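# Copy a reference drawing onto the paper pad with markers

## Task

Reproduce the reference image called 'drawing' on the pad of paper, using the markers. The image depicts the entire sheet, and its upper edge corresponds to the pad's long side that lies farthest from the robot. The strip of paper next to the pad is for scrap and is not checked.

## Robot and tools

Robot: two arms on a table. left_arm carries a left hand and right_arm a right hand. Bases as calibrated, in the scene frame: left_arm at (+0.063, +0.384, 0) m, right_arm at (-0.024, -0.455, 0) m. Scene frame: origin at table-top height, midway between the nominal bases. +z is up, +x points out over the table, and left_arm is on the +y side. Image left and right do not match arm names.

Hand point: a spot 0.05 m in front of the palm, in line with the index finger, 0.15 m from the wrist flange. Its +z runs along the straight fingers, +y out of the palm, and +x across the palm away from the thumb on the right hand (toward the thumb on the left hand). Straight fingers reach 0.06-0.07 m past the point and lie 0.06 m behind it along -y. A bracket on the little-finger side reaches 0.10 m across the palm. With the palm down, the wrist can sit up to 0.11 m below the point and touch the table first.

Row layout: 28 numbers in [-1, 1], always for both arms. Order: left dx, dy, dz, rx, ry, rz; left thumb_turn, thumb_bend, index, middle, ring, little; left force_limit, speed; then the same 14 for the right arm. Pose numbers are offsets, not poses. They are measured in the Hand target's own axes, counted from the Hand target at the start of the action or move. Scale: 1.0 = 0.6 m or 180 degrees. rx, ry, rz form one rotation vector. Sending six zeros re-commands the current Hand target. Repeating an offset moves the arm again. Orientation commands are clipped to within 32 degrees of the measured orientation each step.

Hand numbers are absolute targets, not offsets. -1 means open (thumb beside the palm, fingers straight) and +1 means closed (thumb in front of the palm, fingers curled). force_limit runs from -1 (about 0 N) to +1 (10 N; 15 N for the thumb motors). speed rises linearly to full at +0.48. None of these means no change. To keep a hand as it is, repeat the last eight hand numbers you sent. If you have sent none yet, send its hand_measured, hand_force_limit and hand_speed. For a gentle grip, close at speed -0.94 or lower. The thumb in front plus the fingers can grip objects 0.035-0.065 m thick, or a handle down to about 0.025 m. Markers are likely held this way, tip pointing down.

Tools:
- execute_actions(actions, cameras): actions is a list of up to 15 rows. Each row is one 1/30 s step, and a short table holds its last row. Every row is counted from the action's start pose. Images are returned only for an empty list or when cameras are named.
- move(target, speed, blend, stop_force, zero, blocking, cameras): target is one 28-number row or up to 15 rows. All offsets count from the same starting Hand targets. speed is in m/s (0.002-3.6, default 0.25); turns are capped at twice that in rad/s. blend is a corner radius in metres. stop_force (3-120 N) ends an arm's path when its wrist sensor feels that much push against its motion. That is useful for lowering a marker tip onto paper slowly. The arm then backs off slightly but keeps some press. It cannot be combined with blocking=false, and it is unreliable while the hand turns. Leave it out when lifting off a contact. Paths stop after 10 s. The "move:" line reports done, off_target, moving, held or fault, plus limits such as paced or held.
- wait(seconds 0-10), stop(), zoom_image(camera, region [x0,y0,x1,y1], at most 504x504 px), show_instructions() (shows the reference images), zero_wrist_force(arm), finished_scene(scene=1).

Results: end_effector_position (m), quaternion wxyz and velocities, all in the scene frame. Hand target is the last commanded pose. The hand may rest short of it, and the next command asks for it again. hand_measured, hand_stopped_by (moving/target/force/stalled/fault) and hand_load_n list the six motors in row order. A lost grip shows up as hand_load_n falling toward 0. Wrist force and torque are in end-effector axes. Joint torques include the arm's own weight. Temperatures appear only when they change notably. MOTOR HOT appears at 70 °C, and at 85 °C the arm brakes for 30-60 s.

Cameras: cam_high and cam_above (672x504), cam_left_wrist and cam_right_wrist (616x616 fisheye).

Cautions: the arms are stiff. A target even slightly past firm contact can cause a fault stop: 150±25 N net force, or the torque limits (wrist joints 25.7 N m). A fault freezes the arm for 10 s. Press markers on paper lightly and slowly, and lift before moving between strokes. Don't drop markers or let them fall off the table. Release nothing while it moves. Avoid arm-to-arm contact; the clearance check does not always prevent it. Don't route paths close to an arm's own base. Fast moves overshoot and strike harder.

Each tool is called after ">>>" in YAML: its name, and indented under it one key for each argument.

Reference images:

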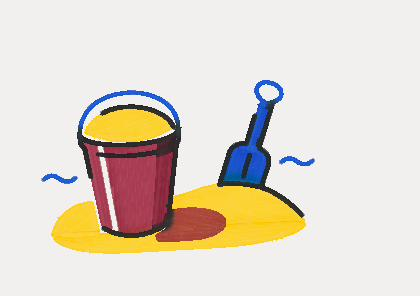

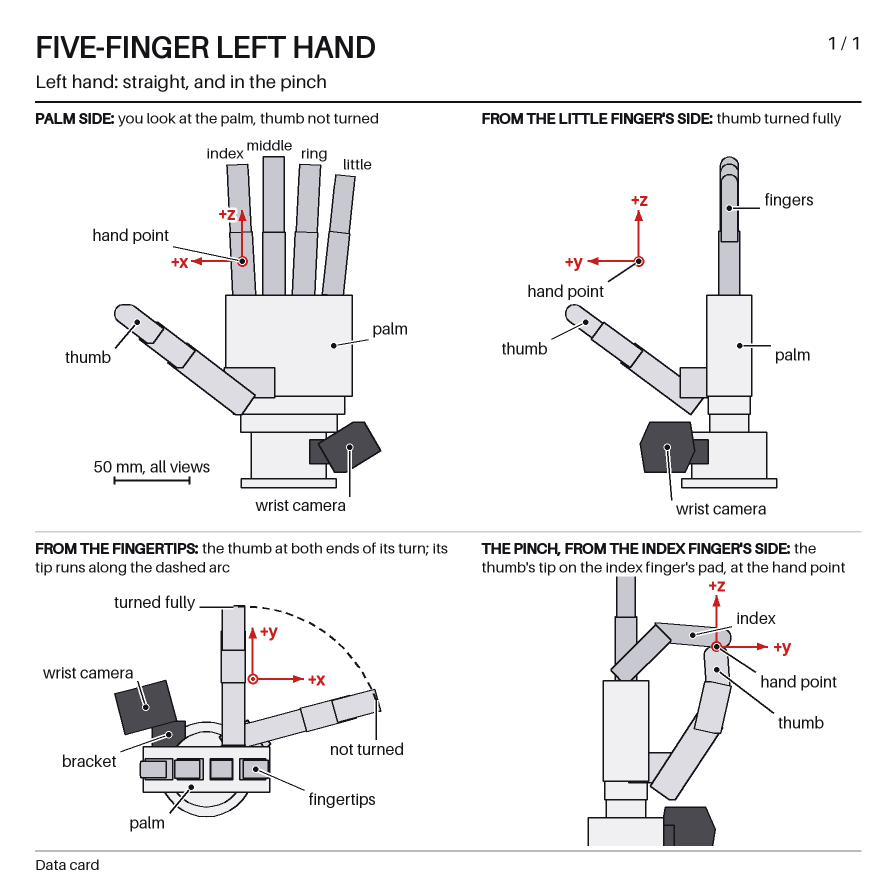

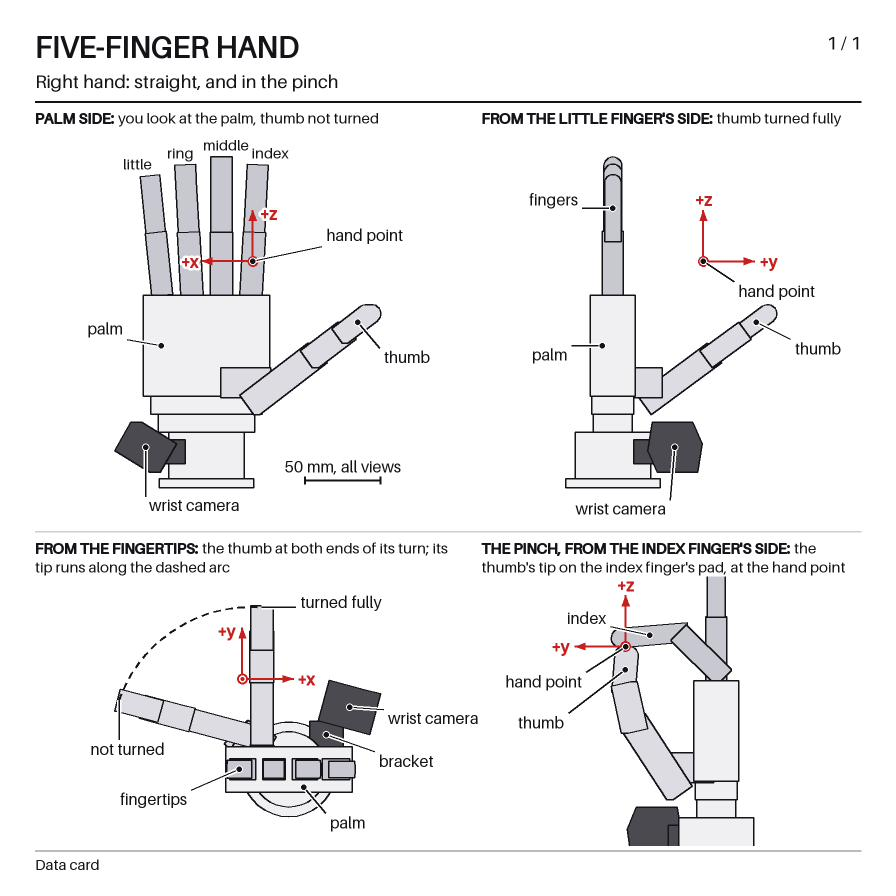

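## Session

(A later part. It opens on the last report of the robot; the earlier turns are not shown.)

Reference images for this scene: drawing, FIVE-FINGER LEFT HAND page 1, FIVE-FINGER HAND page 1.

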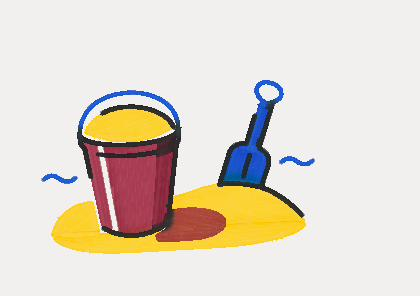

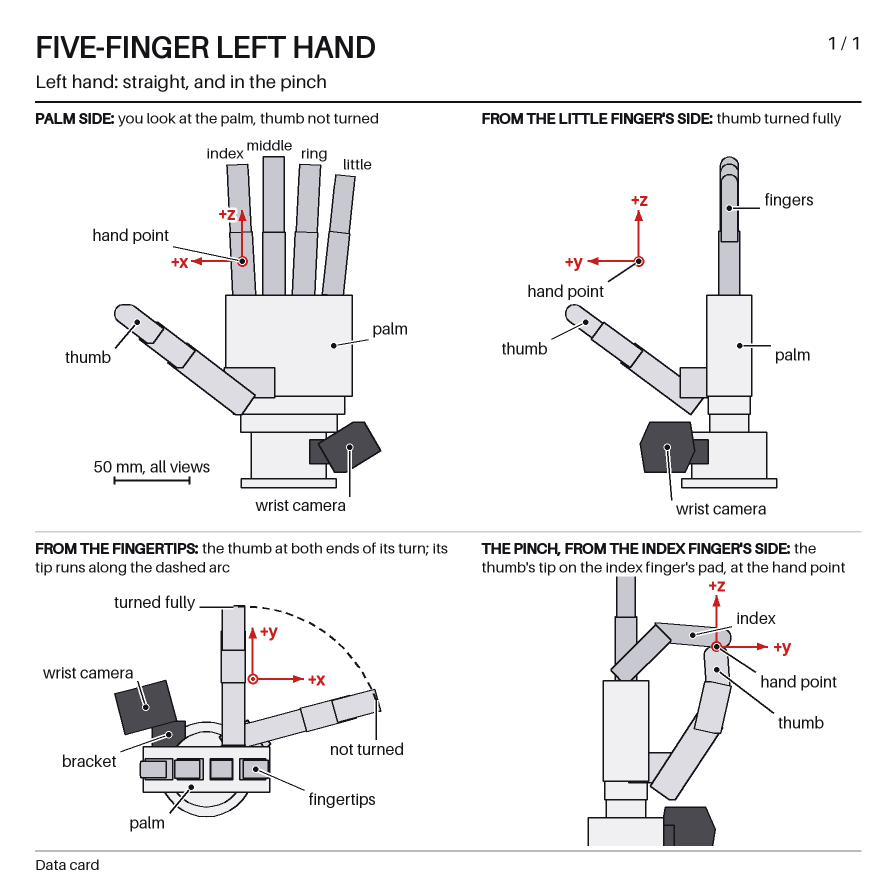

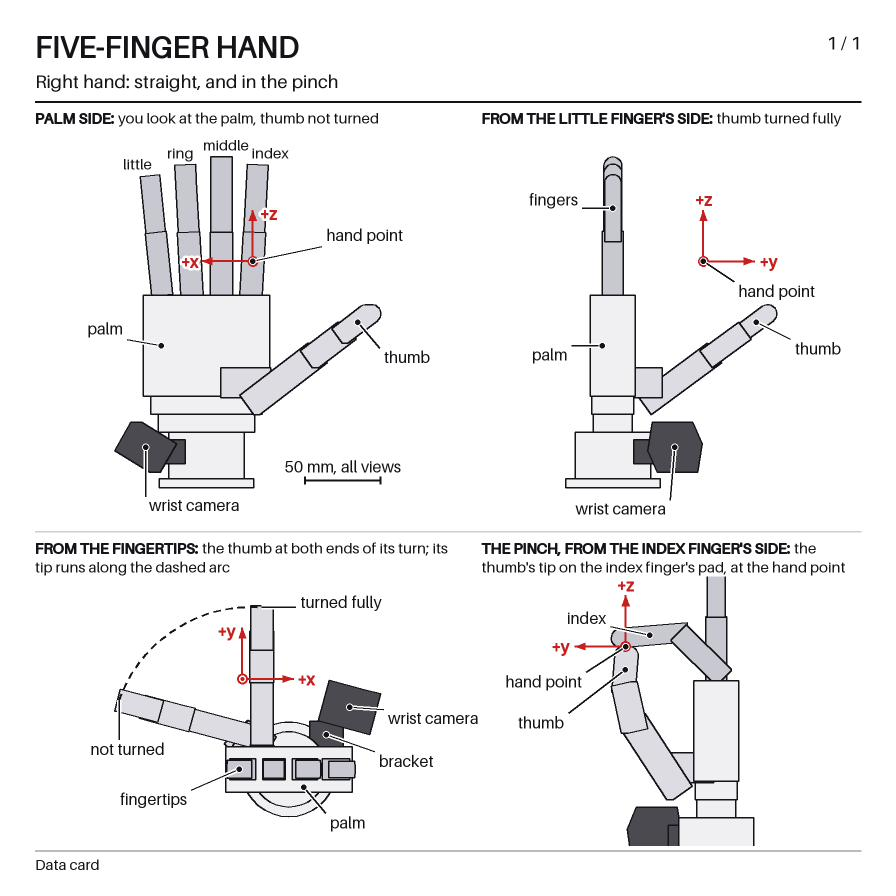

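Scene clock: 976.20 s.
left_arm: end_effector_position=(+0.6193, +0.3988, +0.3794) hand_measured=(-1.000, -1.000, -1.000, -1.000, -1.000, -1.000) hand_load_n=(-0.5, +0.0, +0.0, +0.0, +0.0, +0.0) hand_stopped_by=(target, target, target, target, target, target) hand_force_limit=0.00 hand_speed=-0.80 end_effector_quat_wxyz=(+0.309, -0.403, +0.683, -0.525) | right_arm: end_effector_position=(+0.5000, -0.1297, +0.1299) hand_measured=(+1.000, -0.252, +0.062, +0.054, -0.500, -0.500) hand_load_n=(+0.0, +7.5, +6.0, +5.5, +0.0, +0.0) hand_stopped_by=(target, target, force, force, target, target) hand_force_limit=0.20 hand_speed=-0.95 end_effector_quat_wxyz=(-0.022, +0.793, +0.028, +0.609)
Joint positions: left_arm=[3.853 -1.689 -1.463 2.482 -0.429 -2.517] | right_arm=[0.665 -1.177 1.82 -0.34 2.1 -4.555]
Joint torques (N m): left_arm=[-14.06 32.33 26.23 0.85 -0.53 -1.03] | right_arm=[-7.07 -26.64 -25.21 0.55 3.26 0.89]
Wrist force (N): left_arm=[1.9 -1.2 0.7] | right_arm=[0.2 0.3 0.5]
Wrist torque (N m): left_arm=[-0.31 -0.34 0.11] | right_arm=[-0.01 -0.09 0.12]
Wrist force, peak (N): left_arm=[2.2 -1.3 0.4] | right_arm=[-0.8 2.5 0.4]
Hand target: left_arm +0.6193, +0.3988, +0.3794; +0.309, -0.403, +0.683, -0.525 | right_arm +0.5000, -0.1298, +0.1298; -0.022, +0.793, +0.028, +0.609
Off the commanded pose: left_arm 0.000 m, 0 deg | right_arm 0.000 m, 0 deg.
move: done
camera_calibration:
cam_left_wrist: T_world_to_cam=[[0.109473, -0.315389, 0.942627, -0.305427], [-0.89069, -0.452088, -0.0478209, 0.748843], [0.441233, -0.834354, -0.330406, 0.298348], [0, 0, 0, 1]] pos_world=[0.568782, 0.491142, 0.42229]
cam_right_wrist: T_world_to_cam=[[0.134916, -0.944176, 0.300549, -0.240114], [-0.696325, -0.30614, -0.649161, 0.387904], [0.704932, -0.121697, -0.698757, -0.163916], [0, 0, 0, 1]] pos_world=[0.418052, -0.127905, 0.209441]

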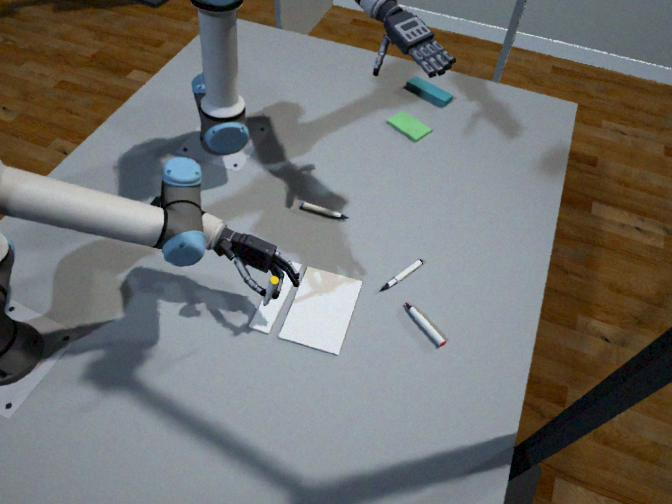

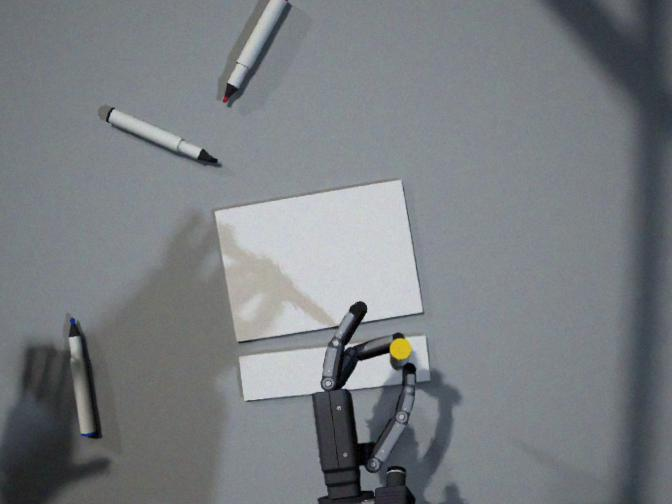

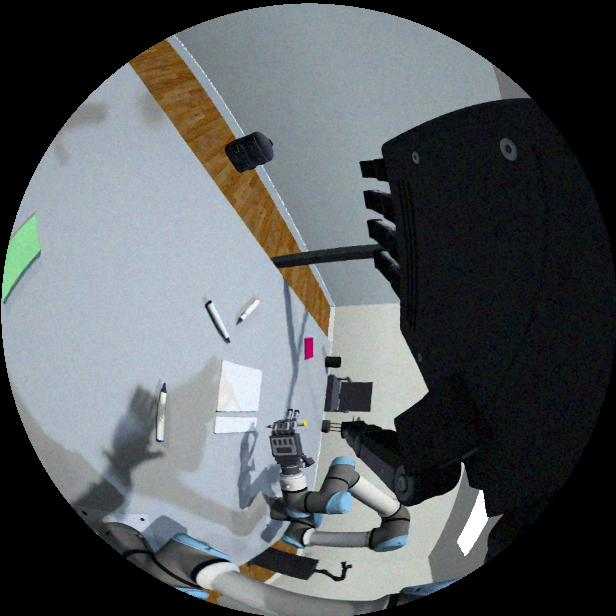

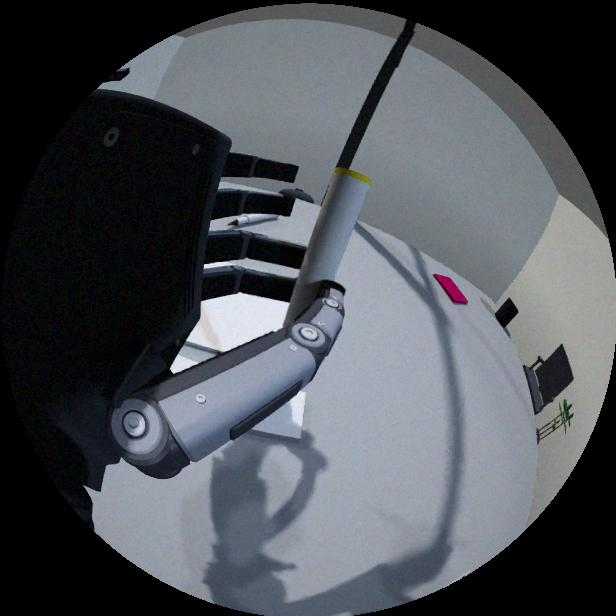

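>>> move:
  target: [0, 0, 0, 0, 0, 0, -1, -1, -1, -1, -1, -1, 0, -0.8, -0.1449, 0, 0.0388, 0, 0, 0, 1, -0.25, 0.45, 0.45, -0.5, -0.5, 0.2, -0.95]
  speed: 0.012
  stop_force: 3
  cameras: ["all"]

Scene clock: 1051.70 s.
left_arm: end_effector_position=(+0.6193, +0.3988, +0.3794) hand_measured=(-1.000, -1.000, -1.000, -1.000, -1.000, -1.000) hand_load_n=(+0.0, +0.0, +0.0, +0.0, +0.0, +0.0) hand_stopped_by=(target, target, target, target, target, target) hand_force_limit=0.00 hand_speed=-0.80 end_effector_quat_wxyz=(+0.309, -0.403, +0.683, -0.525) | right_arm: end_effector_position=(+0.5001, -0.1298, +0.0686) hand_measured=(+1.000, -0.252, +0.062, +0.054, -0.500, -0.500) hand_load_n=(-1.0, +7.5, +5.0, +6.5, +0.0, +0.0) hand_stopped_by=(target, target, force, force, target, target) hand_force_limit=0.20 hand_speed=-0.95 end_effector_quat_wxyz=(-0.022, +0.793, +0.028, +0.609)
Joint positions: left_arm=[3.853 -1.689 -1.463 2.482 -0.429 -2.517] | right_arm=[0.665 -1.078 1.868 -0.486 2.1 -4.555]
Joint torques (N m): left_arm=[-14.77 31.91 26.53 1.03 -0.45 -1.07] | right_arm=[7.74 -45.58 -25.81 2.19 1.4 2.13]
Wrist force (N): left_arm=[1.9 -0.9 0.5] | right_arm=[2.1 0.1 0.6]
Wrist torque (N m): left_arm=[-0.26 -0.35 0.11] | right_arm=[-0.08 -0.09 0.08]
Wrist force, peak (N): left_arm=[2.3 -1.1 0.4] | right_arm=[5.3 -0.2 0.8]
Hand target: left_arm +0.6193, +0.3988, +0.3794; +0.309, -0.403, +0.683, -0.525 | right_arm +0.5001, -0.1298, +0.0686; -0.022, +0.793, +0.028, +0.609 (not the last commanded pose)
Off the commanded pose: left_arm 0.000 m, 0 deg | right_arm 0.029 m, 0 deg.
move: contact (right_arm)
camera_calibration:
cam_left_wrist: T_world_to_cam=[[0.109473, -0.315389, 0.942627, -0.305427], [-0.89069, -0.452088, -0.0478209, 0.748843], [0.441233, -0.834354, -0.330406, 0.298348], [0, 0, 0, 1]] pos_world=[0.568782, 0.491142, 0.42229]
cam_right_wrist: T_world_to_cam=[[0.134683, -0.944121, 0.300825, -0.221627], [-0.696456, -0.306148, -0.649016, 0.348142], [0.704847, -0.1221, -0.698772, -0.206761], [0, 0, 0, 1]] pos_world=[0.41805, -0.127905, 0.148142]

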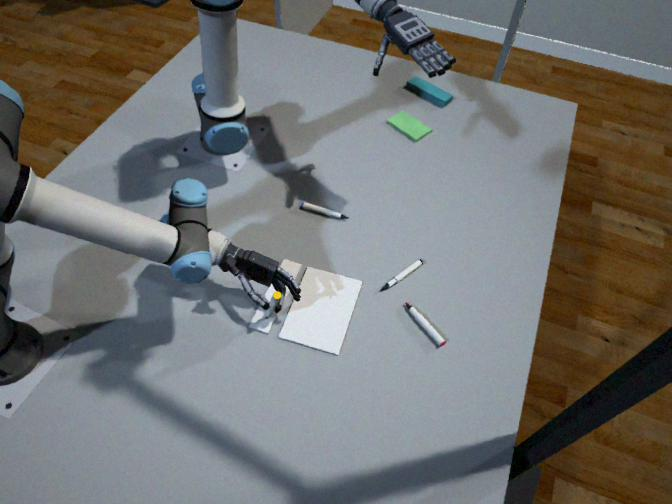

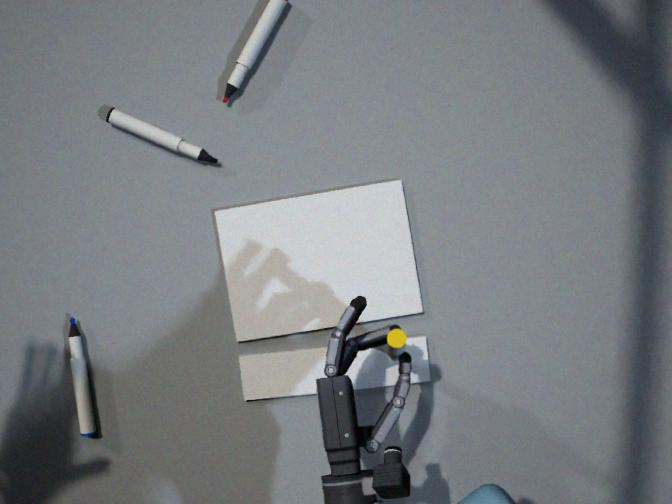

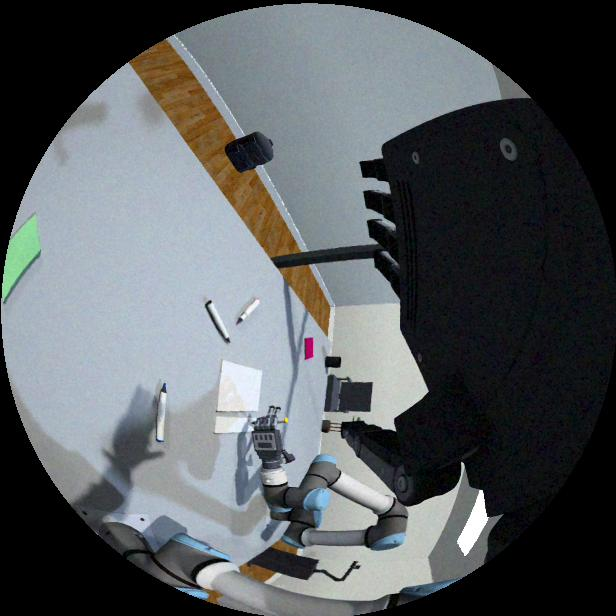

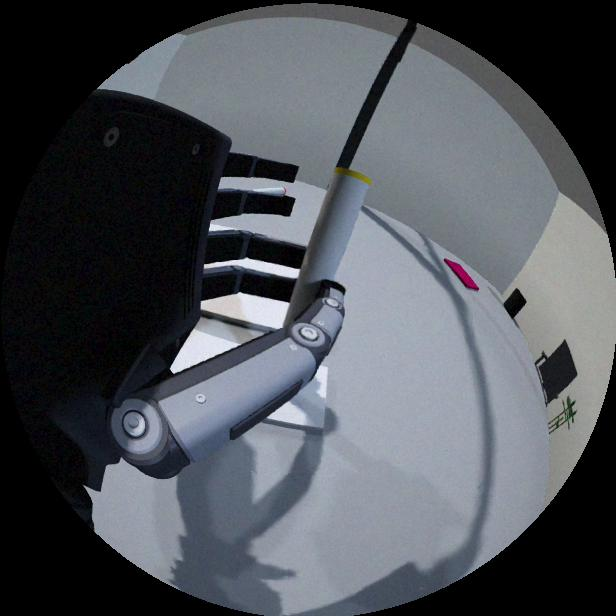

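>>> move:
  target:
    - [0, 0, 0, 0, 0, 0, -1, -1, -1, -1, -1, -1, 0, -0.8, 0, -0.0333, 0, 0, 0, 0, 1, -0.25, 0.45, 0.45, -0.5, -0.5, 0.2, -0.95]
    - [0, 0, 0, 0, 0, 0, -1, -1, -1, -1, -1, -1, 0, -0.8, 0.0644, -0.0333, -0.0173, 0, 0, 0, 1, -0.25, 0.45, 0.45, -0.5, -0.5, 0.2, -0.95]
    - [0, 0, 0, 0, 0, 0, -1, -1, -1, -1, -1, -1, 0, -0.8, 0.0966, 0.25, -0.0259, 0, 0, 0, 1, -0.25, 0.45, 0.45, -0.5, -0.5, 0.2, -0.95]
  speed: [0.03, 0.08, 0.25]
  cameras: ["cam_high", "cam_above", "cam_right_wrist"]

>>> zoom_image:
  camera: "cam_above"
  region: [340, 310, 460, 430]

Scene clock: 1072.47 s.
left_arm: end_effector_position=(+0.6193, +0.3988, +0.3794) hand_measured=(-1.000, -1.000, -1.000, -1.000, -1.000, -1.000) hand_load_n=(+0.0, +0.0, +0.0, +0.0, +0.0, -0.5) hand_stopped_by=(target, target, target, target, target, target) hand_force_limit=0.00 hand_speed=-0.80 end_effector_quat_wxyz=(+0.309, -0.403, +0.683, -0.525) | right_arm: end_effector_position=(+0.5107, -0.2794, +0.1286) hand_measured=(+1.000, -0.252, +0.062, +0.054, -0.500, -0.500) hand_load_n=(+0.0, +7.5, +6.0, +5.5, +0.0, +0.0) hand_stopped_by=(target, target, force, force, target, target) hand_force_limit=0.20 hand_speed=-0.95 end_effector_quat_wxyz=(-0.022, +0.793, +0.028, +0.609)
Joint positions: left_arm=[3.853 -1.689 -1.463 2.482 -0.429 -2.517] | right_arm=[0.31 -1.387 2.116 -0.462 1.759 -4.661]
Joint torques (N m): left_arm=[-15.72 29.13 25.67 0.75 -0.54 -0.97] | right_arm=[-6.78 -29.89 -18.21 1.54 -1.23 2.57]
Wrist force (N): left_arm=[1.7 -0.9 0.3] | right_arm=[0.1 -0.3 1.0]
Wrist torque (N m): left_arm=[-0.26 -0.33 0.09] | right_arm=[-0.10 -0.06 0.06]
Wrist force, peak (N): left_arm=[2.4 -1.1 0.3] | right_arm=[2.5 0.1 0.4]
Hand target: left_arm +0.6193, +0.3988, +0.3794; +0.309, -0.403, +0.683, -0.525 | right_arm +0.5107, -0.2794, +0.1286; -0.022, +0.793, +0.028, +0.609
Off the commanded pose: left_arm 0.000 m, 0 deg | right_arm 0.000 m, 0 deg.
move: done
camera_calibration:
cam_right_wrist: T_world_to_cam=[[0.134616, -0.94411, 0.300891, -0.38234], [-0.696478, -0.306144, -0.648995, 0.348742], [0.704838, -0.122199, -0.698763, -0.190668], [0, 0, 0, 1]] pos_world=[0.42875, -0.277505, 0.208143]
Images, in order (width x height): cam_high 672x504, cam_above 672x504, cam_right_wrist 616x616.

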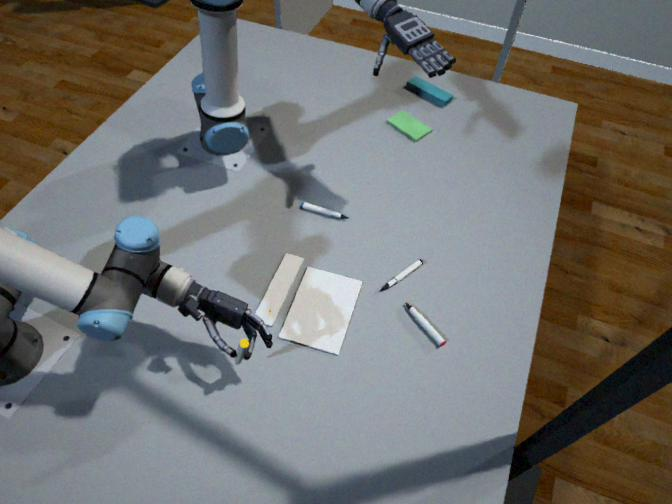

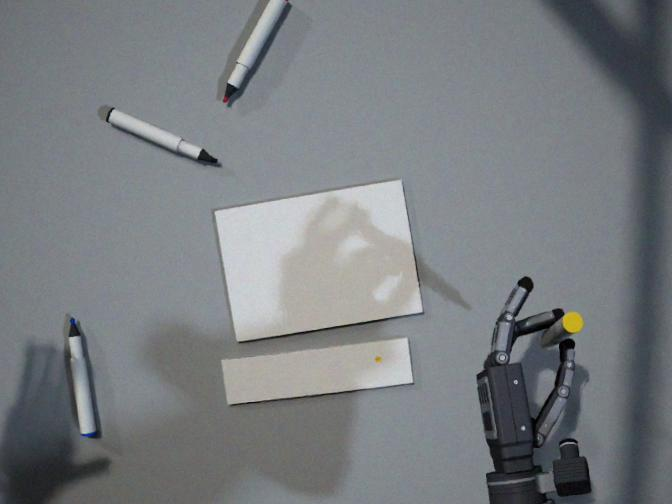

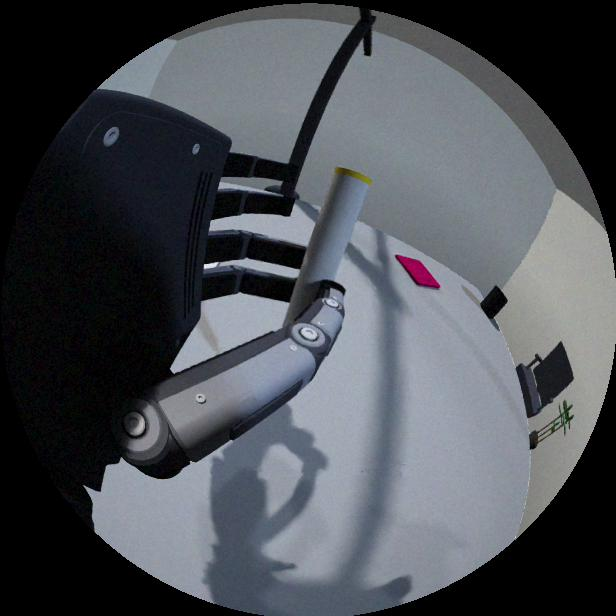

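Scaled by 4.200.

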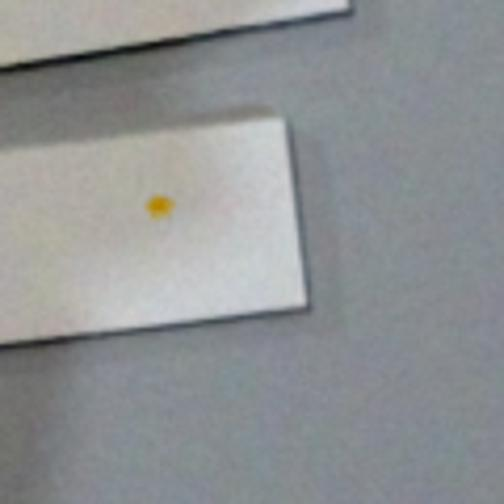

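>>> move:
  target:
    - [0, 0, 0, 0, 0, 0, -1, -1, -1, -1, -1, -1, 0, -0.8, -0.0815, -0.3287, 0.0152, 0, 0, 0, 1, -0.25, 0.45, 0.45, -0.5, -0.5, 0.2, -0.95]
    - [0, 0, 0, 0, 0, 0, -1, -1, -1, -1, -1, -1, 0, -0.8, -0.0973, -0.3287, 0.0194, 0, 0, 0, 1, -0.25, 0.45, 0.45, -0.5, -0.5, 0.2, -0.95]
    - [0, 0, 0, 0, 0, 0, -1, -1, -1, -1, -1, -1, 0, -0.8, -0.0973, -0.3537, 0.0194, 0, 0, 0, 1, -0.25, 0.45, 0.45, -0.5, -0.5, 0.2, -0.95]
  speed: [0.2, 0.03, 0.03]
  cameras: ["cam_above", "cam_high"]

>>> zoom_image:
  camera: "cam_above"
  region: [300, 300, 420, 420]

>>> zoom_image:
  camera: "cam_high"
  region: [230, 240, 310, 340]

Scene clock: 1109.60 s.
left_arm: end_effector_position=(+0.6193, +0.3988, +0.3794) hand_measured=(-1.000, -1.000, -1.000, -1.000, -1.000, -1.000) hand_load_n=(-0.5, +0.0, +0.0, +0.0, +0.0, +0.0) hand_stopped_by=(target, target, target, target, target, target) hand_force_limit=0.00 hand_speed=-0.80 end_effector_quat_wxyz=(+0.309, -0.403, +0.683, -0.525) | right_arm: end_effector_position=(+0.4917, -0.0679, +0.0692) hand_measured=(+1.000, -0.252, +0.062, +0.054, -0.500, -0.500) hand_load_n=(+0.0, +7.5, +6.0, +6.0, +0.0, +0.0) hand_stopped_by=(target, target, force, force, target, target) hand_force_limit=0.20 hand_speed=-0.95 end_effector_quat_wxyz=(-0.022, +0.793, +0.028, +0.608)
Joint positions: left_arm=[3.853 -1.689 -1.463 2.482 -0.429 -2.517] | right_arm=[0.778 -0.991 1.715 -0.397 2.208 -4.513]
Joint torques (N m): left_arm=[-15.3 28.93 25.45 0.96 -0.37 -1.13] | right_arm=[-6.22 -49.63 -10.07 -2.15 -1.92 0.34]
Wrist force (N): left_arm=[1.9 -1.2 0.5] | right_arm=[0.2 0.1 0.7]
Wrist torque (N m): left_arm=[-0.31 -0.36 0.12] | right_arm=[-0.06 -0.07 0.09]
Wrist force, peak (N): left_arm=[2.1 -1.4 0.5] | right_arm=[-0.5 -1.8 0.6]
Hand target: left_arm +0.6193, +0.3988, +0.3794; +0.309, -0.403, +0.683, -0.525 | right_arm +0.4918, -0.0680, +0.0693; -0.022, +0.793, +0.028, +0.609
Off the commanded pose: left_arm 0.000 m, 0 deg | right_arm 0.000 m, 0 deg.
move: done
Images, in order (width x height): cam_high 672x504, cam_above 672x504.

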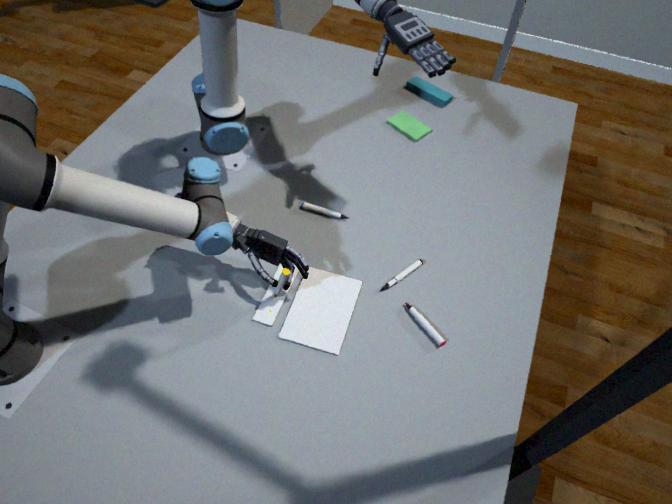

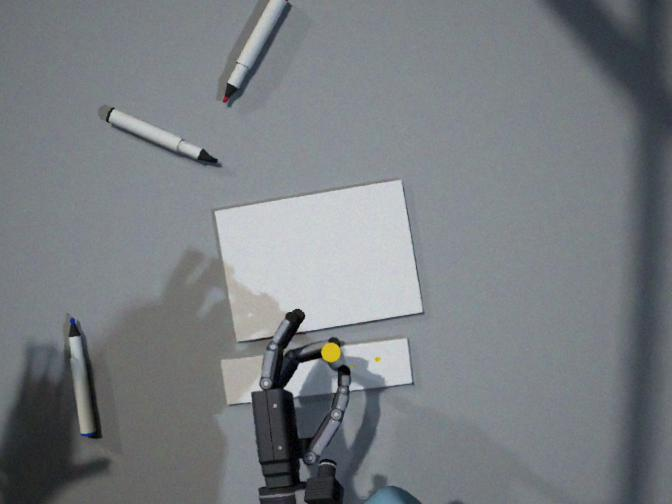

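Scaled by 4.200.

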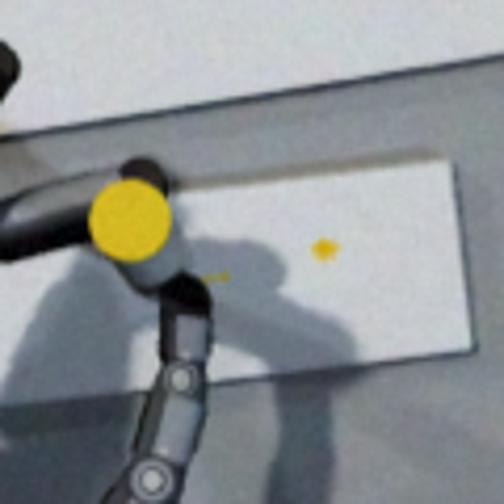

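Scaled by 5.040.

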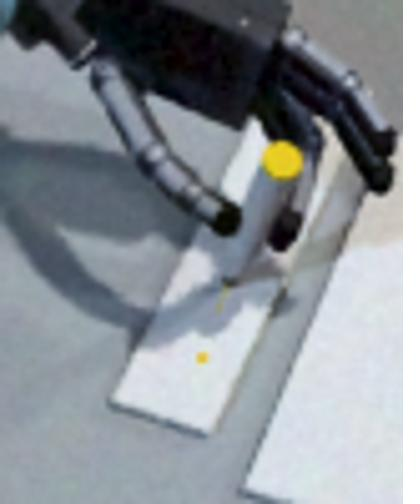

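>>> move:
  target:
    - [0, 0, 0, 0, 0, 0, -1, -1, -1, -1, -1, -1, 0, -0.8, -0.00032, 0, 0.00009, 0, 0, 0, 1, -0.25, 0.45, 0.45, -0.5, -0.5, 0.2, -0.95]
    - [0, 0, 0, 0, 0, 0, -1, -1, -1, -1, -1, -1, 0, -0.8, -0.00032, -0.02, 0.00009, 0, 0, 0, 1, -0.25, 0.45, 0.45, -0.5, -0.5, 0.2, -0.95]
  speed: [0.02, 0.03]

>>> move:
  target:
    - [0, 0, 0, 0, 0, 0, -1, -1, -1, -1, -1, -1, 0, -0.8, -0.00032, 0, 0.00009, 0, 0, 0, 1, -0.25, 0.45, 0.45, -0.5, -0.5, 0.2, -0.95]
    - [0, 0, 0, 0, 0, 0, -1, -1, -1, -1, -1, -1, 0, -0.8, -0.00032, -0.02, 0.00009, 0, 0, 0, 1, -0.25, 0.45, 0.45, -0.5, -0.5, 0.2, -0.95]
  speed: [0.02, 0.03]
  cameras: ["cam_above", "cam_high"]

>>> zoom_image:
  camera: "cam_above"
  region: [280, 300, 420, 440]

Scene clock: 1131.23 s.
left_arm: end_effector_position=(+0.6193, +0.3988, +0.3794) hand_measured=(-1.000, -1.000, -1.000, -1.000, -1.000, -1.000) hand_load_n=(+0.0, +0.0, +0.0, +0.0, +0.0, +0.0) hand_stopped_by=(target, target, target, target, target, target) hand_force_limit=0.00 hand_speed=-0.80 end_effector_quat_wxyz=(+0.309, -0.403, +0.683, -0.525) | right_arm: end_effector_position=(+0.4909, -0.0560, +0.0690) hand_measured=(+1.000, -0.252, +0.062, +0.054, -0.500, -0.500) hand_load_n=(-0.5, +7.5, +5.5, +6.0, +0.0, +0.0) hand_stopped_by=(target, target, force, force, target, target) hand_force_limit=0.20 hand_speed=-0.95 end_effector_quat_wxyz=(-0.022, +0.793, +0.028, +0.608)
Joint positions: left_arm=[3.853 -1.689 -1.463 2.482 -0.429 -2.517] | right_arm=[0.797 -0.971 1.682 -0.378 2.226 -4.505]
Joint torques (N m): left_arm=[-14.4 25.77 25.77 0.83 -0.29 -0.98] | right_arm=[-7.37 -52.97 -9.63 -2.04 -2 0.5]
Wrist force (N): left_arm=[1.8 -1.1 0.8] | right_arm=[0.8 0.1 0.2]
Wrist torque (N m): left_arm=[-0.30 -0.33 0.10] | right_arm=[-0.06 -0.04 0.07]
Wrist force, peak (N): left_arm=[2.3 -1.0 0.6] | right_arm=[0.9 0.8 0.3]
Hand target: left_arm +0.6193, +0.3988, +0.3794; +0.309, -0.403, +0.683, -0.525 | right_arm +0.4909, -0.0560, +0.0691; -0.022, +0.793, +0.028, +0.609
Off the commanded pose: left_arm 0.000 m, 0 deg | right_arm 0.000 m, 0 deg.
move: done

Scene clock: 1132.47 s.
left_arm: end_effector_position=(+0.6193, +0.3988, +0.3794) hand_measured=(-1.000, -1.000, -1.000, -1.000, -1.000, -1.000) hand_load_n=(+0.0, +0.0, +0.0, +0.0, +0.0, +0.0) hand_stopped_by=(target, target, target, target, target, target) hand_force_limit=0.00 hand_speed=-0.80 end_effector_quat_wxyz=(+0.309, -0.403, +0.683, -0.525) | right_arm: end_effector_position=(+0.4900, -0.0440, +0.0688) hand_measured=(+1.000, -0.252, +0.062, +0.054, -0.500, -0.500) hand_load_n=(-1.0, +7.5, +5.5, +6.5, +0.0, +0.0) hand_stopped_by=(target, target, force, force, target, target) hand_force_limit=0.20 hand_speed=-0.95 end_effector_quat_wxyz=(-0.022, +0.793, +0.028, +0.608)
Joint positions: left_arm=[3.853 -1.689 -1.463 2.482 -0.429 -2.517] | right_arm=[0.815 -0.952 1.647 -0.359 2.243 -4.498]
Joint torques (N m): left_arm=[-14.99 25.55 25.49 0.85 -0.35 -1.09] | right_arm=[-6.59 -50.93 -7.1 -2.2 -1.97 0.63]
Wrist force (N): left_arm=[1.8 -0.8 0.3] | right_arm=[1.9 0.2 0.2]
Wrist torque (N m): left_arm=[-0.24 -0.34 0.10] | right_arm=[-0.08 -0.09 0.04]
Wrist force, peak (N): left_arm=[2.1 -1.2 0.1] | right_arm=[1.9 0.2 0.2]
Hand target: left_arm +0.6193, +0.3988, +0.3794; +0.309, -0.403, +0.683, -0.525 | right_arm +0.4901, -0.0440, +0.0689; -0.022, +0.793, +0.028, +0.609
Off the commanded pose: left_arm 0.000 m, 0 deg | right_arm 0.000 m, 0 deg.
move: done
Images, in order (width x height): cam_high 672x504, cam_above 672x504.

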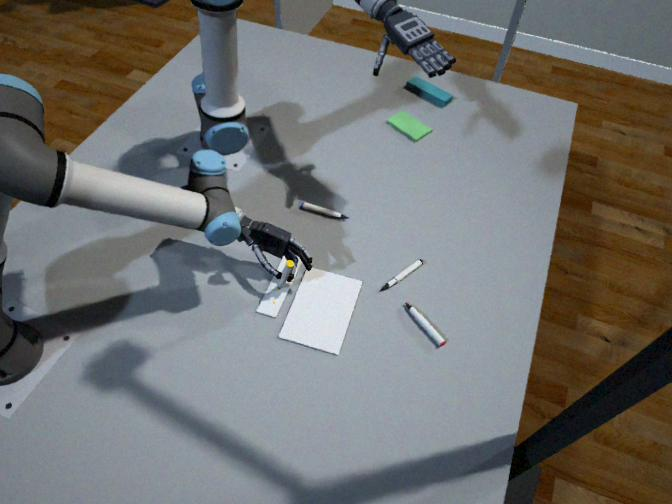

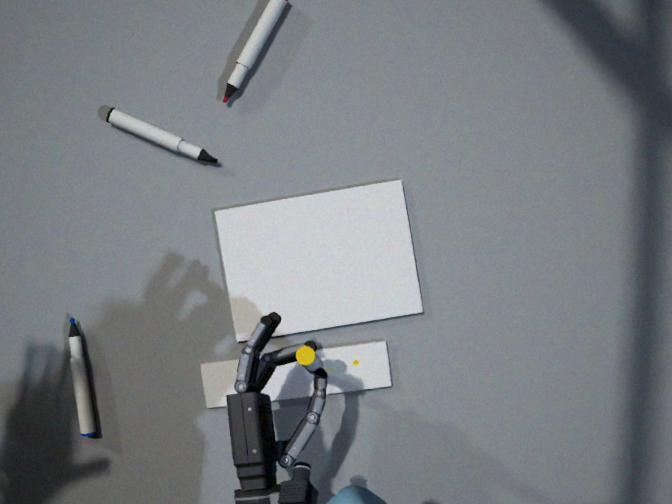

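Scaled by 3.600.

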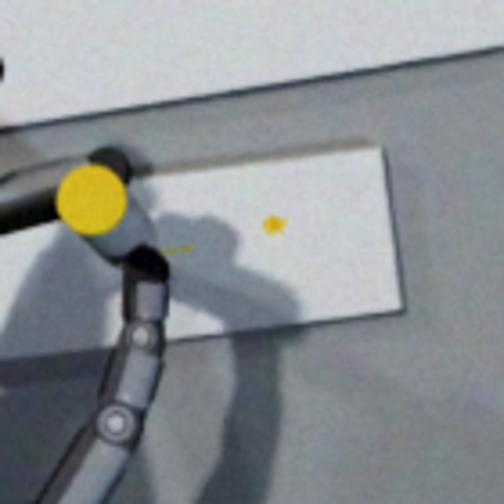

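>>> move:
  target:
    - [0, 0, 0, 0, 0, 0, -1, -1, -1, -1, -1, -1, 0, -0.8, 0.0644, 0, -0.0173, 0, 0, 0, 1, -0.25, 0.45, 0.45, -0.5, -0.5, 0.2, -0.95]
    - [0, 0, 0, 0, 0, 0, -1, -1, -1, -1, -1, -1, 0, -0.8, 0.0644, 0.3, -0.0173, 0, 0, 0, 1, -0.25, 0.45, 0.45, -0.5, -0.5, 0.2, -0.95]
  speed: [0.08, 0.25]
  cameras: ["cam_above", "cam_high"]

>>> zoom_image:
  camera: "cam_above"
  region: [280, 320, 400, 420]

>>> zoom_image:
  camera: "cam_high"
  region: [250, 250, 310, 330]

Scene clock: 1147.57 s.
left_arm: end_effector_position=(+0.6193, +0.3988, +0.3794) hand_measured=(-1.000, -1.000, -1.000, -1.000, -1.000, -1.000) hand_load_n=(-0.5, +0.0, +0.0, +0.0, +0.0, +0.0) hand_stopped_by=(target, target, target, target, target, target) hand_force_limit=0.00 hand_speed=-0.80 end_effector_quat_wxyz=(+0.309, -0.403, +0.683, -0.525) | right_arm: end_effector_position=(+0.5028, -0.2235, +0.1088) hand_measured=(+1.000, -0.252, +0.062, +0.054, -0.500, -0.500) hand_load_n=(+0.0, +7.5, +6.5, +5.5, +0.0, +0.0) hand_stopped_by=(target, target, force, force, target, target) hand_force_limit=0.20 hand_speed=-0.95 end_effector_quat_wxyz=(-0.022, +0.793, +0.028, +0.609)
Joint positions: left_arm=[3.853 -1.689 -1.463 2.482 -0.429 -2.517] | right_arm=[0.463 -1.285 2.049 -0.486 1.907 -4.619]
Joint torques (N m): left_arm=[-14.64 24.08 25.56 0.94 -0.42 -0.98] | right_arm=[-8.47 -34.07 -14.41 1.2 -0.39 2.7]
Wrist force (N): left_arm=[1.9 -0.8 0.8] | right_arm=[-0.3 0.3 0.8]
Wrist torque (N m): left_arm=[-0.26 -0.35 0.11] | right_arm=[-0.04 0.01 0.00]
Wrist force, peak (N): left_arm=[2.3 -1.1 0.7] | right_arm=[-0.3 2.2 0.6]
Hand target: left_arm +0.6193, +0.3988, +0.3794; +0.309, -0.403, +0.683, -0.525 | right_arm +0.5028, -0.2236, +0.1088; -0.022, +0.793, +0.028, +0.609
Off the commanded pose: left_arm 0.000 m, 0 deg | right_arm 0.000 m, 0 deg.
move: done
Images, in order (width x height): cam_high 672x504, cam_above 672x504.

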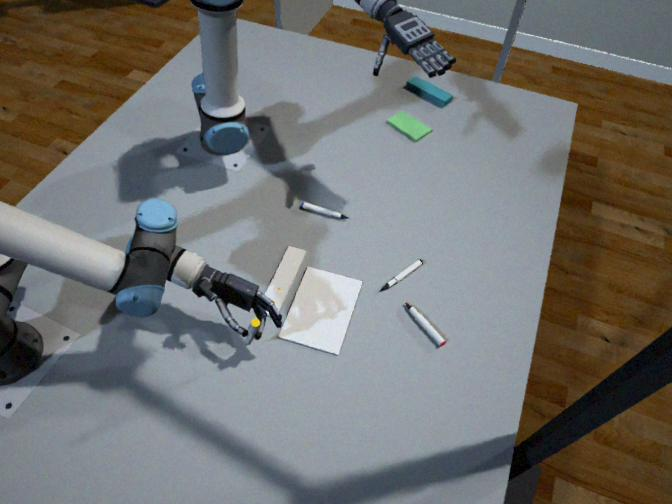

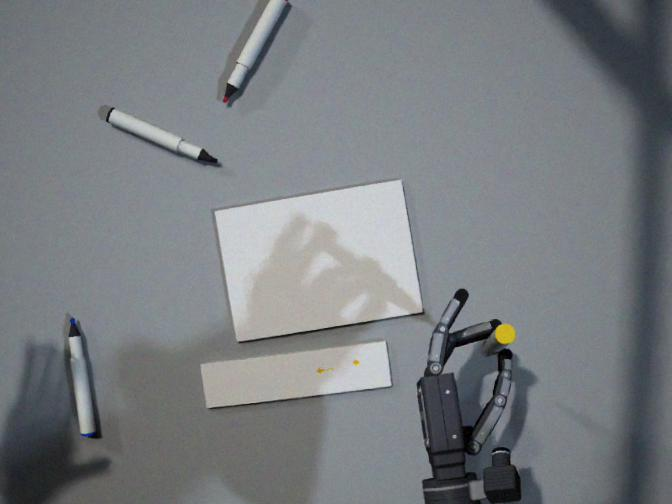

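Scaled by 4.200.

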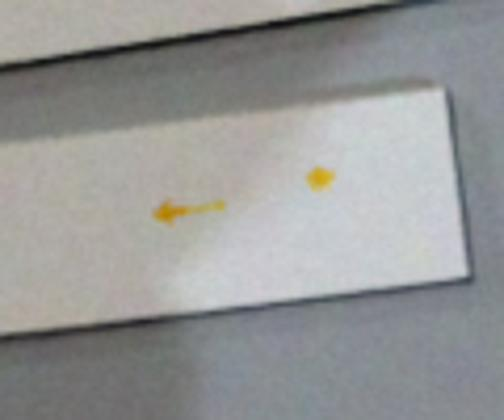

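Scaled by 6.300.

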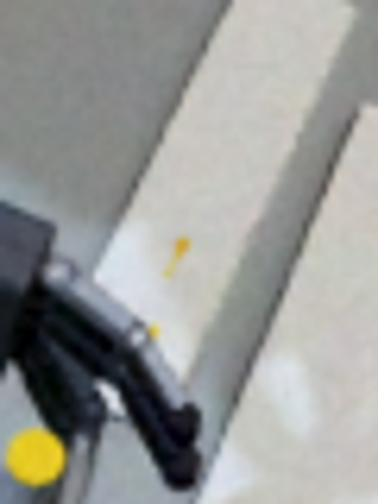

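>>> move:
  target:
    - [0, 0, 0, 0, 0, 0, -1, -1, -1, -1, -1, -1, 0, -0.8, -0.0487, -0.3443, 0.0038, 0, 0, 0, 1, -0.25, 0.45, 0.45, -0.5, -0.5, 0.2, -0.95]
    - [0, 0, 0, 0, 0, 0, -1, -1, -1, -1, -1, -1, 0, -0.8, -0.06316, -0.3443, 0.0077, 0, 0, 0, 1, -0.25, 0.45, 0.45, -0.5, -0.5, 0.2, -0.95]
    - [0, 0, 0, 0, 0, 0, -1, -1, -1, -1, -1, -1, 0, -0.8, -0.06499, -0.4191, 0.0137, 0, 0, 0, 1, -0.25, 0.45, 0.45, -0.5, -0.5, 0.2, -0.95]
  speed: [0.25, 0.05, 0.03]

>>> move:
  target:
    - [0, 0, 0, 0, 0, 0, -1, -1, -1, -1, -1, -1, 0, -0.8, 0.0644, 0, -0.0173, 0, 0, 0, 1, -0.25, 0.45, 0.45, -0.5, -0.5, 0.2, -0.95]
    - [0, 0, 0, 0, 0, 0, -1, -1, -1, -1, -1, -1, 0, -0.8, 0.0644, 0.4, -0.0173, 0, 0, 0, 1, -0.25, 0.45, 0.45, -0.5, -0.5, 0.2, -0.95]
  speed: [0.08, 0.25]
  cameras: ["cam_above", "cam_high"]

>>> zoom_image:
  camera: "cam_above"
  region: [200, 330, 300, 430]

Scene clock: 1210.00 s.
left_arm: end_effector_position=(+0.6193, +0.3988, +0.3794) hand_measured=(-1.000, -1.000, -1.000, -1.000, -1.000, -1.000) hand_load_n=(-0.5, +0.0, +0.0, +0.0, +0.0, +0.0) hand_stopped_by=(target, target, target, target, target, target) hand_force_limit=0.00 hand_speed=-0.80 end_effector_quat_wxyz=(+0.309, -0.403, +0.683, -0.525) | right_arm: end_effector_position=(+0.4827, +0.0271, +0.0691) hand_measured=(+1.000, -0.252, +0.062, +0.054, -0.500, -0.500) hand_load_n=(-0.5, +7.5, +5.5, +6.0, +0.0, +0.0) hand_stopped_by=(target, target, force, force, target, target) hand_force_limit=0.20 hand_speed=-0.95 end_effector_quat_wxyz=(-0.022, +0.793, +0.028, +0.608)
Joint positions: left_arm=[3.853 -1.689 -1.463 2.482 -0.429 -2.517] | right_arm=[0.914 -0.832 1.428 -0.23 2.335 -4.453]
Joint torques (N m): left_arm=[-14.19 22.6 25.79 0.94 -0.37 -1.06] | right_arm=[-5.26 -59.2 -9.73 -2.26 -1.11 1]
Wrist force (N): left_arm=[1.9 -0.8 0.5] | right_arm=[1.7 0.2 0.2]
Wrist torque (N m): left_arm=[-0.25 -0.34 0.10] | right_arm=[-0.06 -0.05 0.04]
Wrist force, peak (N): left_arm=[2.2 -1.1 0.7] | right_arm=[0.1 2.4 0.8]
Hand target: left_arm +0.6193, +0.3988, +0.3794; +0.309, -0.403, +0.683, -0.525 | right_arm +0.4828, +0.0271, +0.0691; -0.022, +0.793, +0.028, +0.609
Off the commanded pose: left_arm 0.000 m, 0 deg | right_arm 0.000 m, 0 deg.
move: done

Scene clock: 1212.13 s.
left_arm: end_effector_position=(+0.6193, +0.3988, +0.3794) hand_measured=(-1.000, -1.000, -1.000, -1.000, -1.000, -1.000) hand_load_n=(-0.5, +0.0, +0.5, +0.0, +0.0, +0.0) hand_stopped_by=(target, target, target, target, target, target) hand_force_limit=0.00 hand_speed=-0.80 end_effector_quat_wxyz=(+0.309, -0.403, +0.683, -0.525) | right_arm: end_effector_position=(+0.4999, -0.2123, +0.1091) hand_measured=(+1.000, -0.252, +0.062, +0.054, -0.500, -0.500) hand_load_n=(+0.0, +7.5, +6.0, +6.0, +0.0, +0.0) hand_stopped_by=(target, target, force, force, target, target) hand_force_limit=0.20 hand_speed=-0.95 end_effector_quat_wxyz=(-0.022, +0.793, +0.028, +0.609)
Joint positions: left_arm=[3.853 -1.689 -1.463 2.482 -0.429 -2.517] | right_arm=[0.494 -1.273 2.031 -0.477 1.936 -4.61]
Joint torques (N m): left_arm=[-13.41 23.04 25.51 0.81 -0.37 -1.07] | right_arm=[-7.44 -34.51 -13.55 1.27 -0.33 2.64]
Wrist force (N): left_arm=[2.1 -1.2 0.4] | right_arm=[0.0 0.3 0.8]
Wrist torque (N m): left_arm=[-0.30 -0.38 0.12] | right_arm=[-0.03 -0.03 0.00]
Wrist force, peak (N): left_arm=[2.2 -1.4 0.6] | right_arm=[0.0 2.3 0.7]
Hand target: left_arm +0.6193, +0.3988, +0.3794; +0.309, -0.403, +0.683, -0.525 | right_arm +0.4998, -0.2123, +0.1090; -0.022, +0.793, +0.028, +0.609
Off the commanded pose: left_arm 0.000 m, 0 deg | right_arm 0.000 m, 0 deg.
move: done
Images, in order (width x height): cam_high 672x504, cam_above 672x504.

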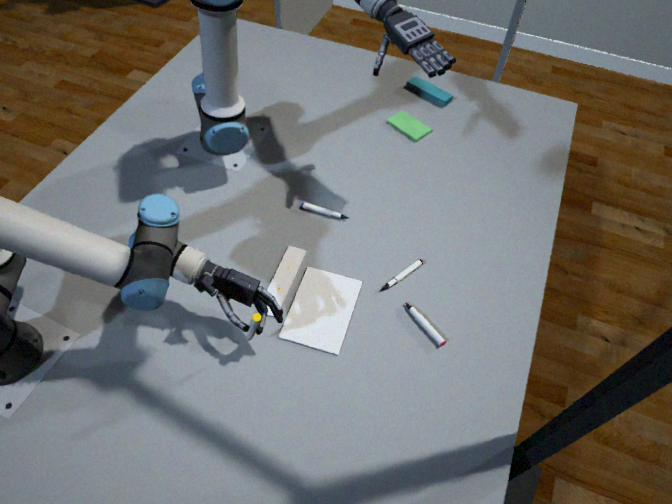

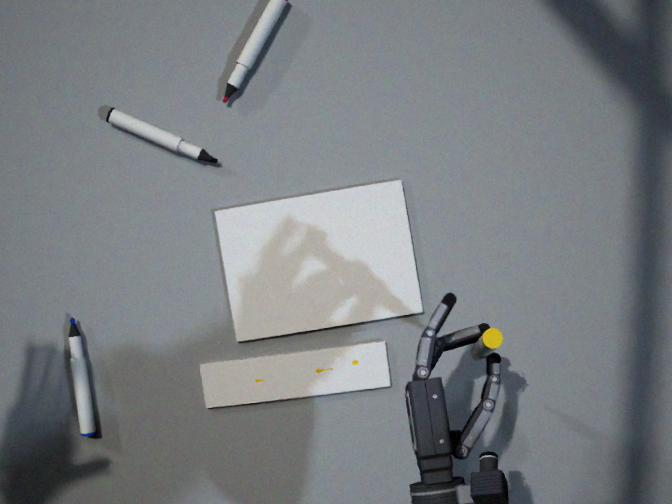

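Scaled by 5.040.

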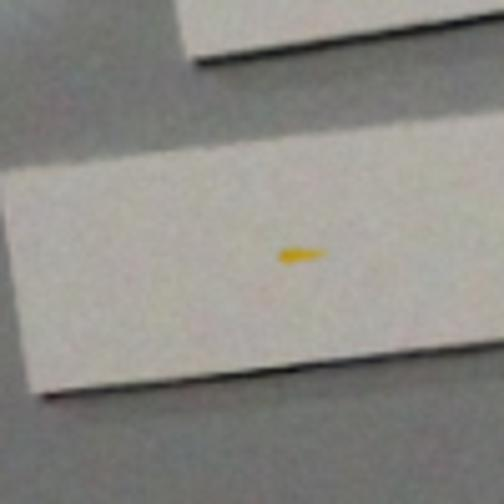

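>>> zoom_image:
  camera: "cam_above"
  region: [200, 190, 240, 230]

>>> zoom_image:
  camera: "cam_above"
  region: [380, 160, 420, 200]

>>> zoom_image:
  camera: "cam_above"
  region: [400, 290, 440, 330]

>>> zoom_image:
  camera: "cam_above"
  region: [220, 320, 260, 360]

Scaled by 12.600.

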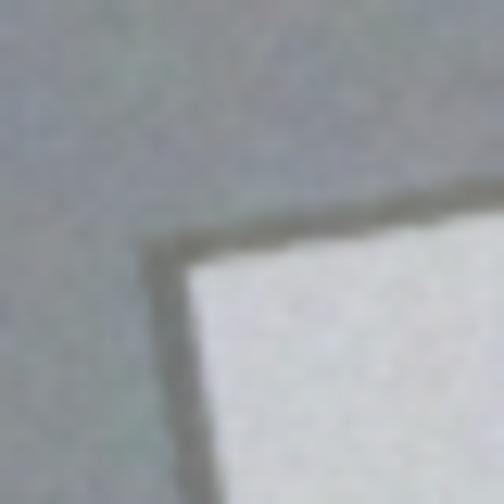

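Scaled by 12.600.

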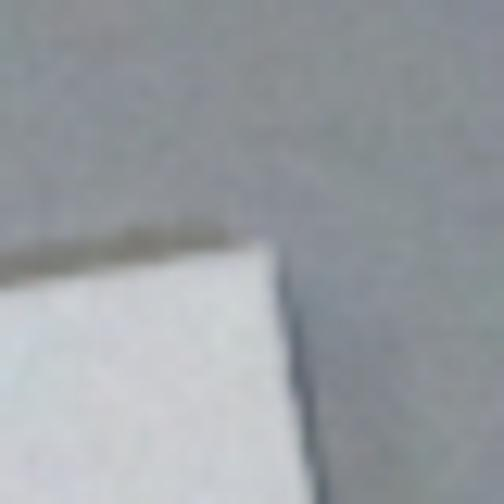

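Scaled by 12.600.

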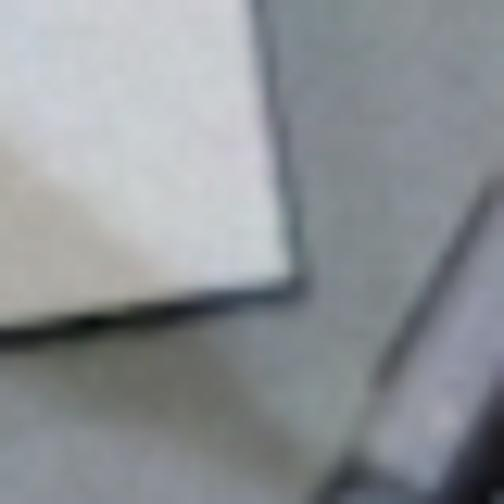

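Scaled by 12.600.

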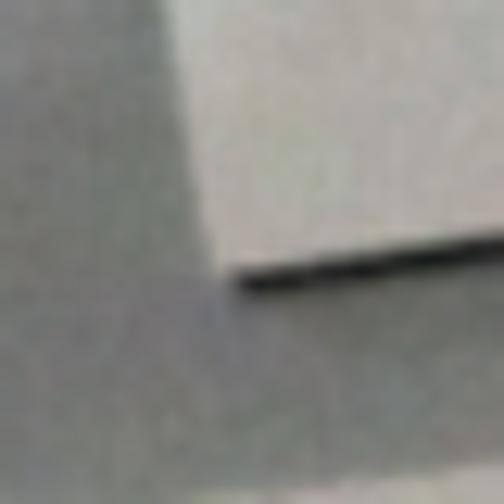

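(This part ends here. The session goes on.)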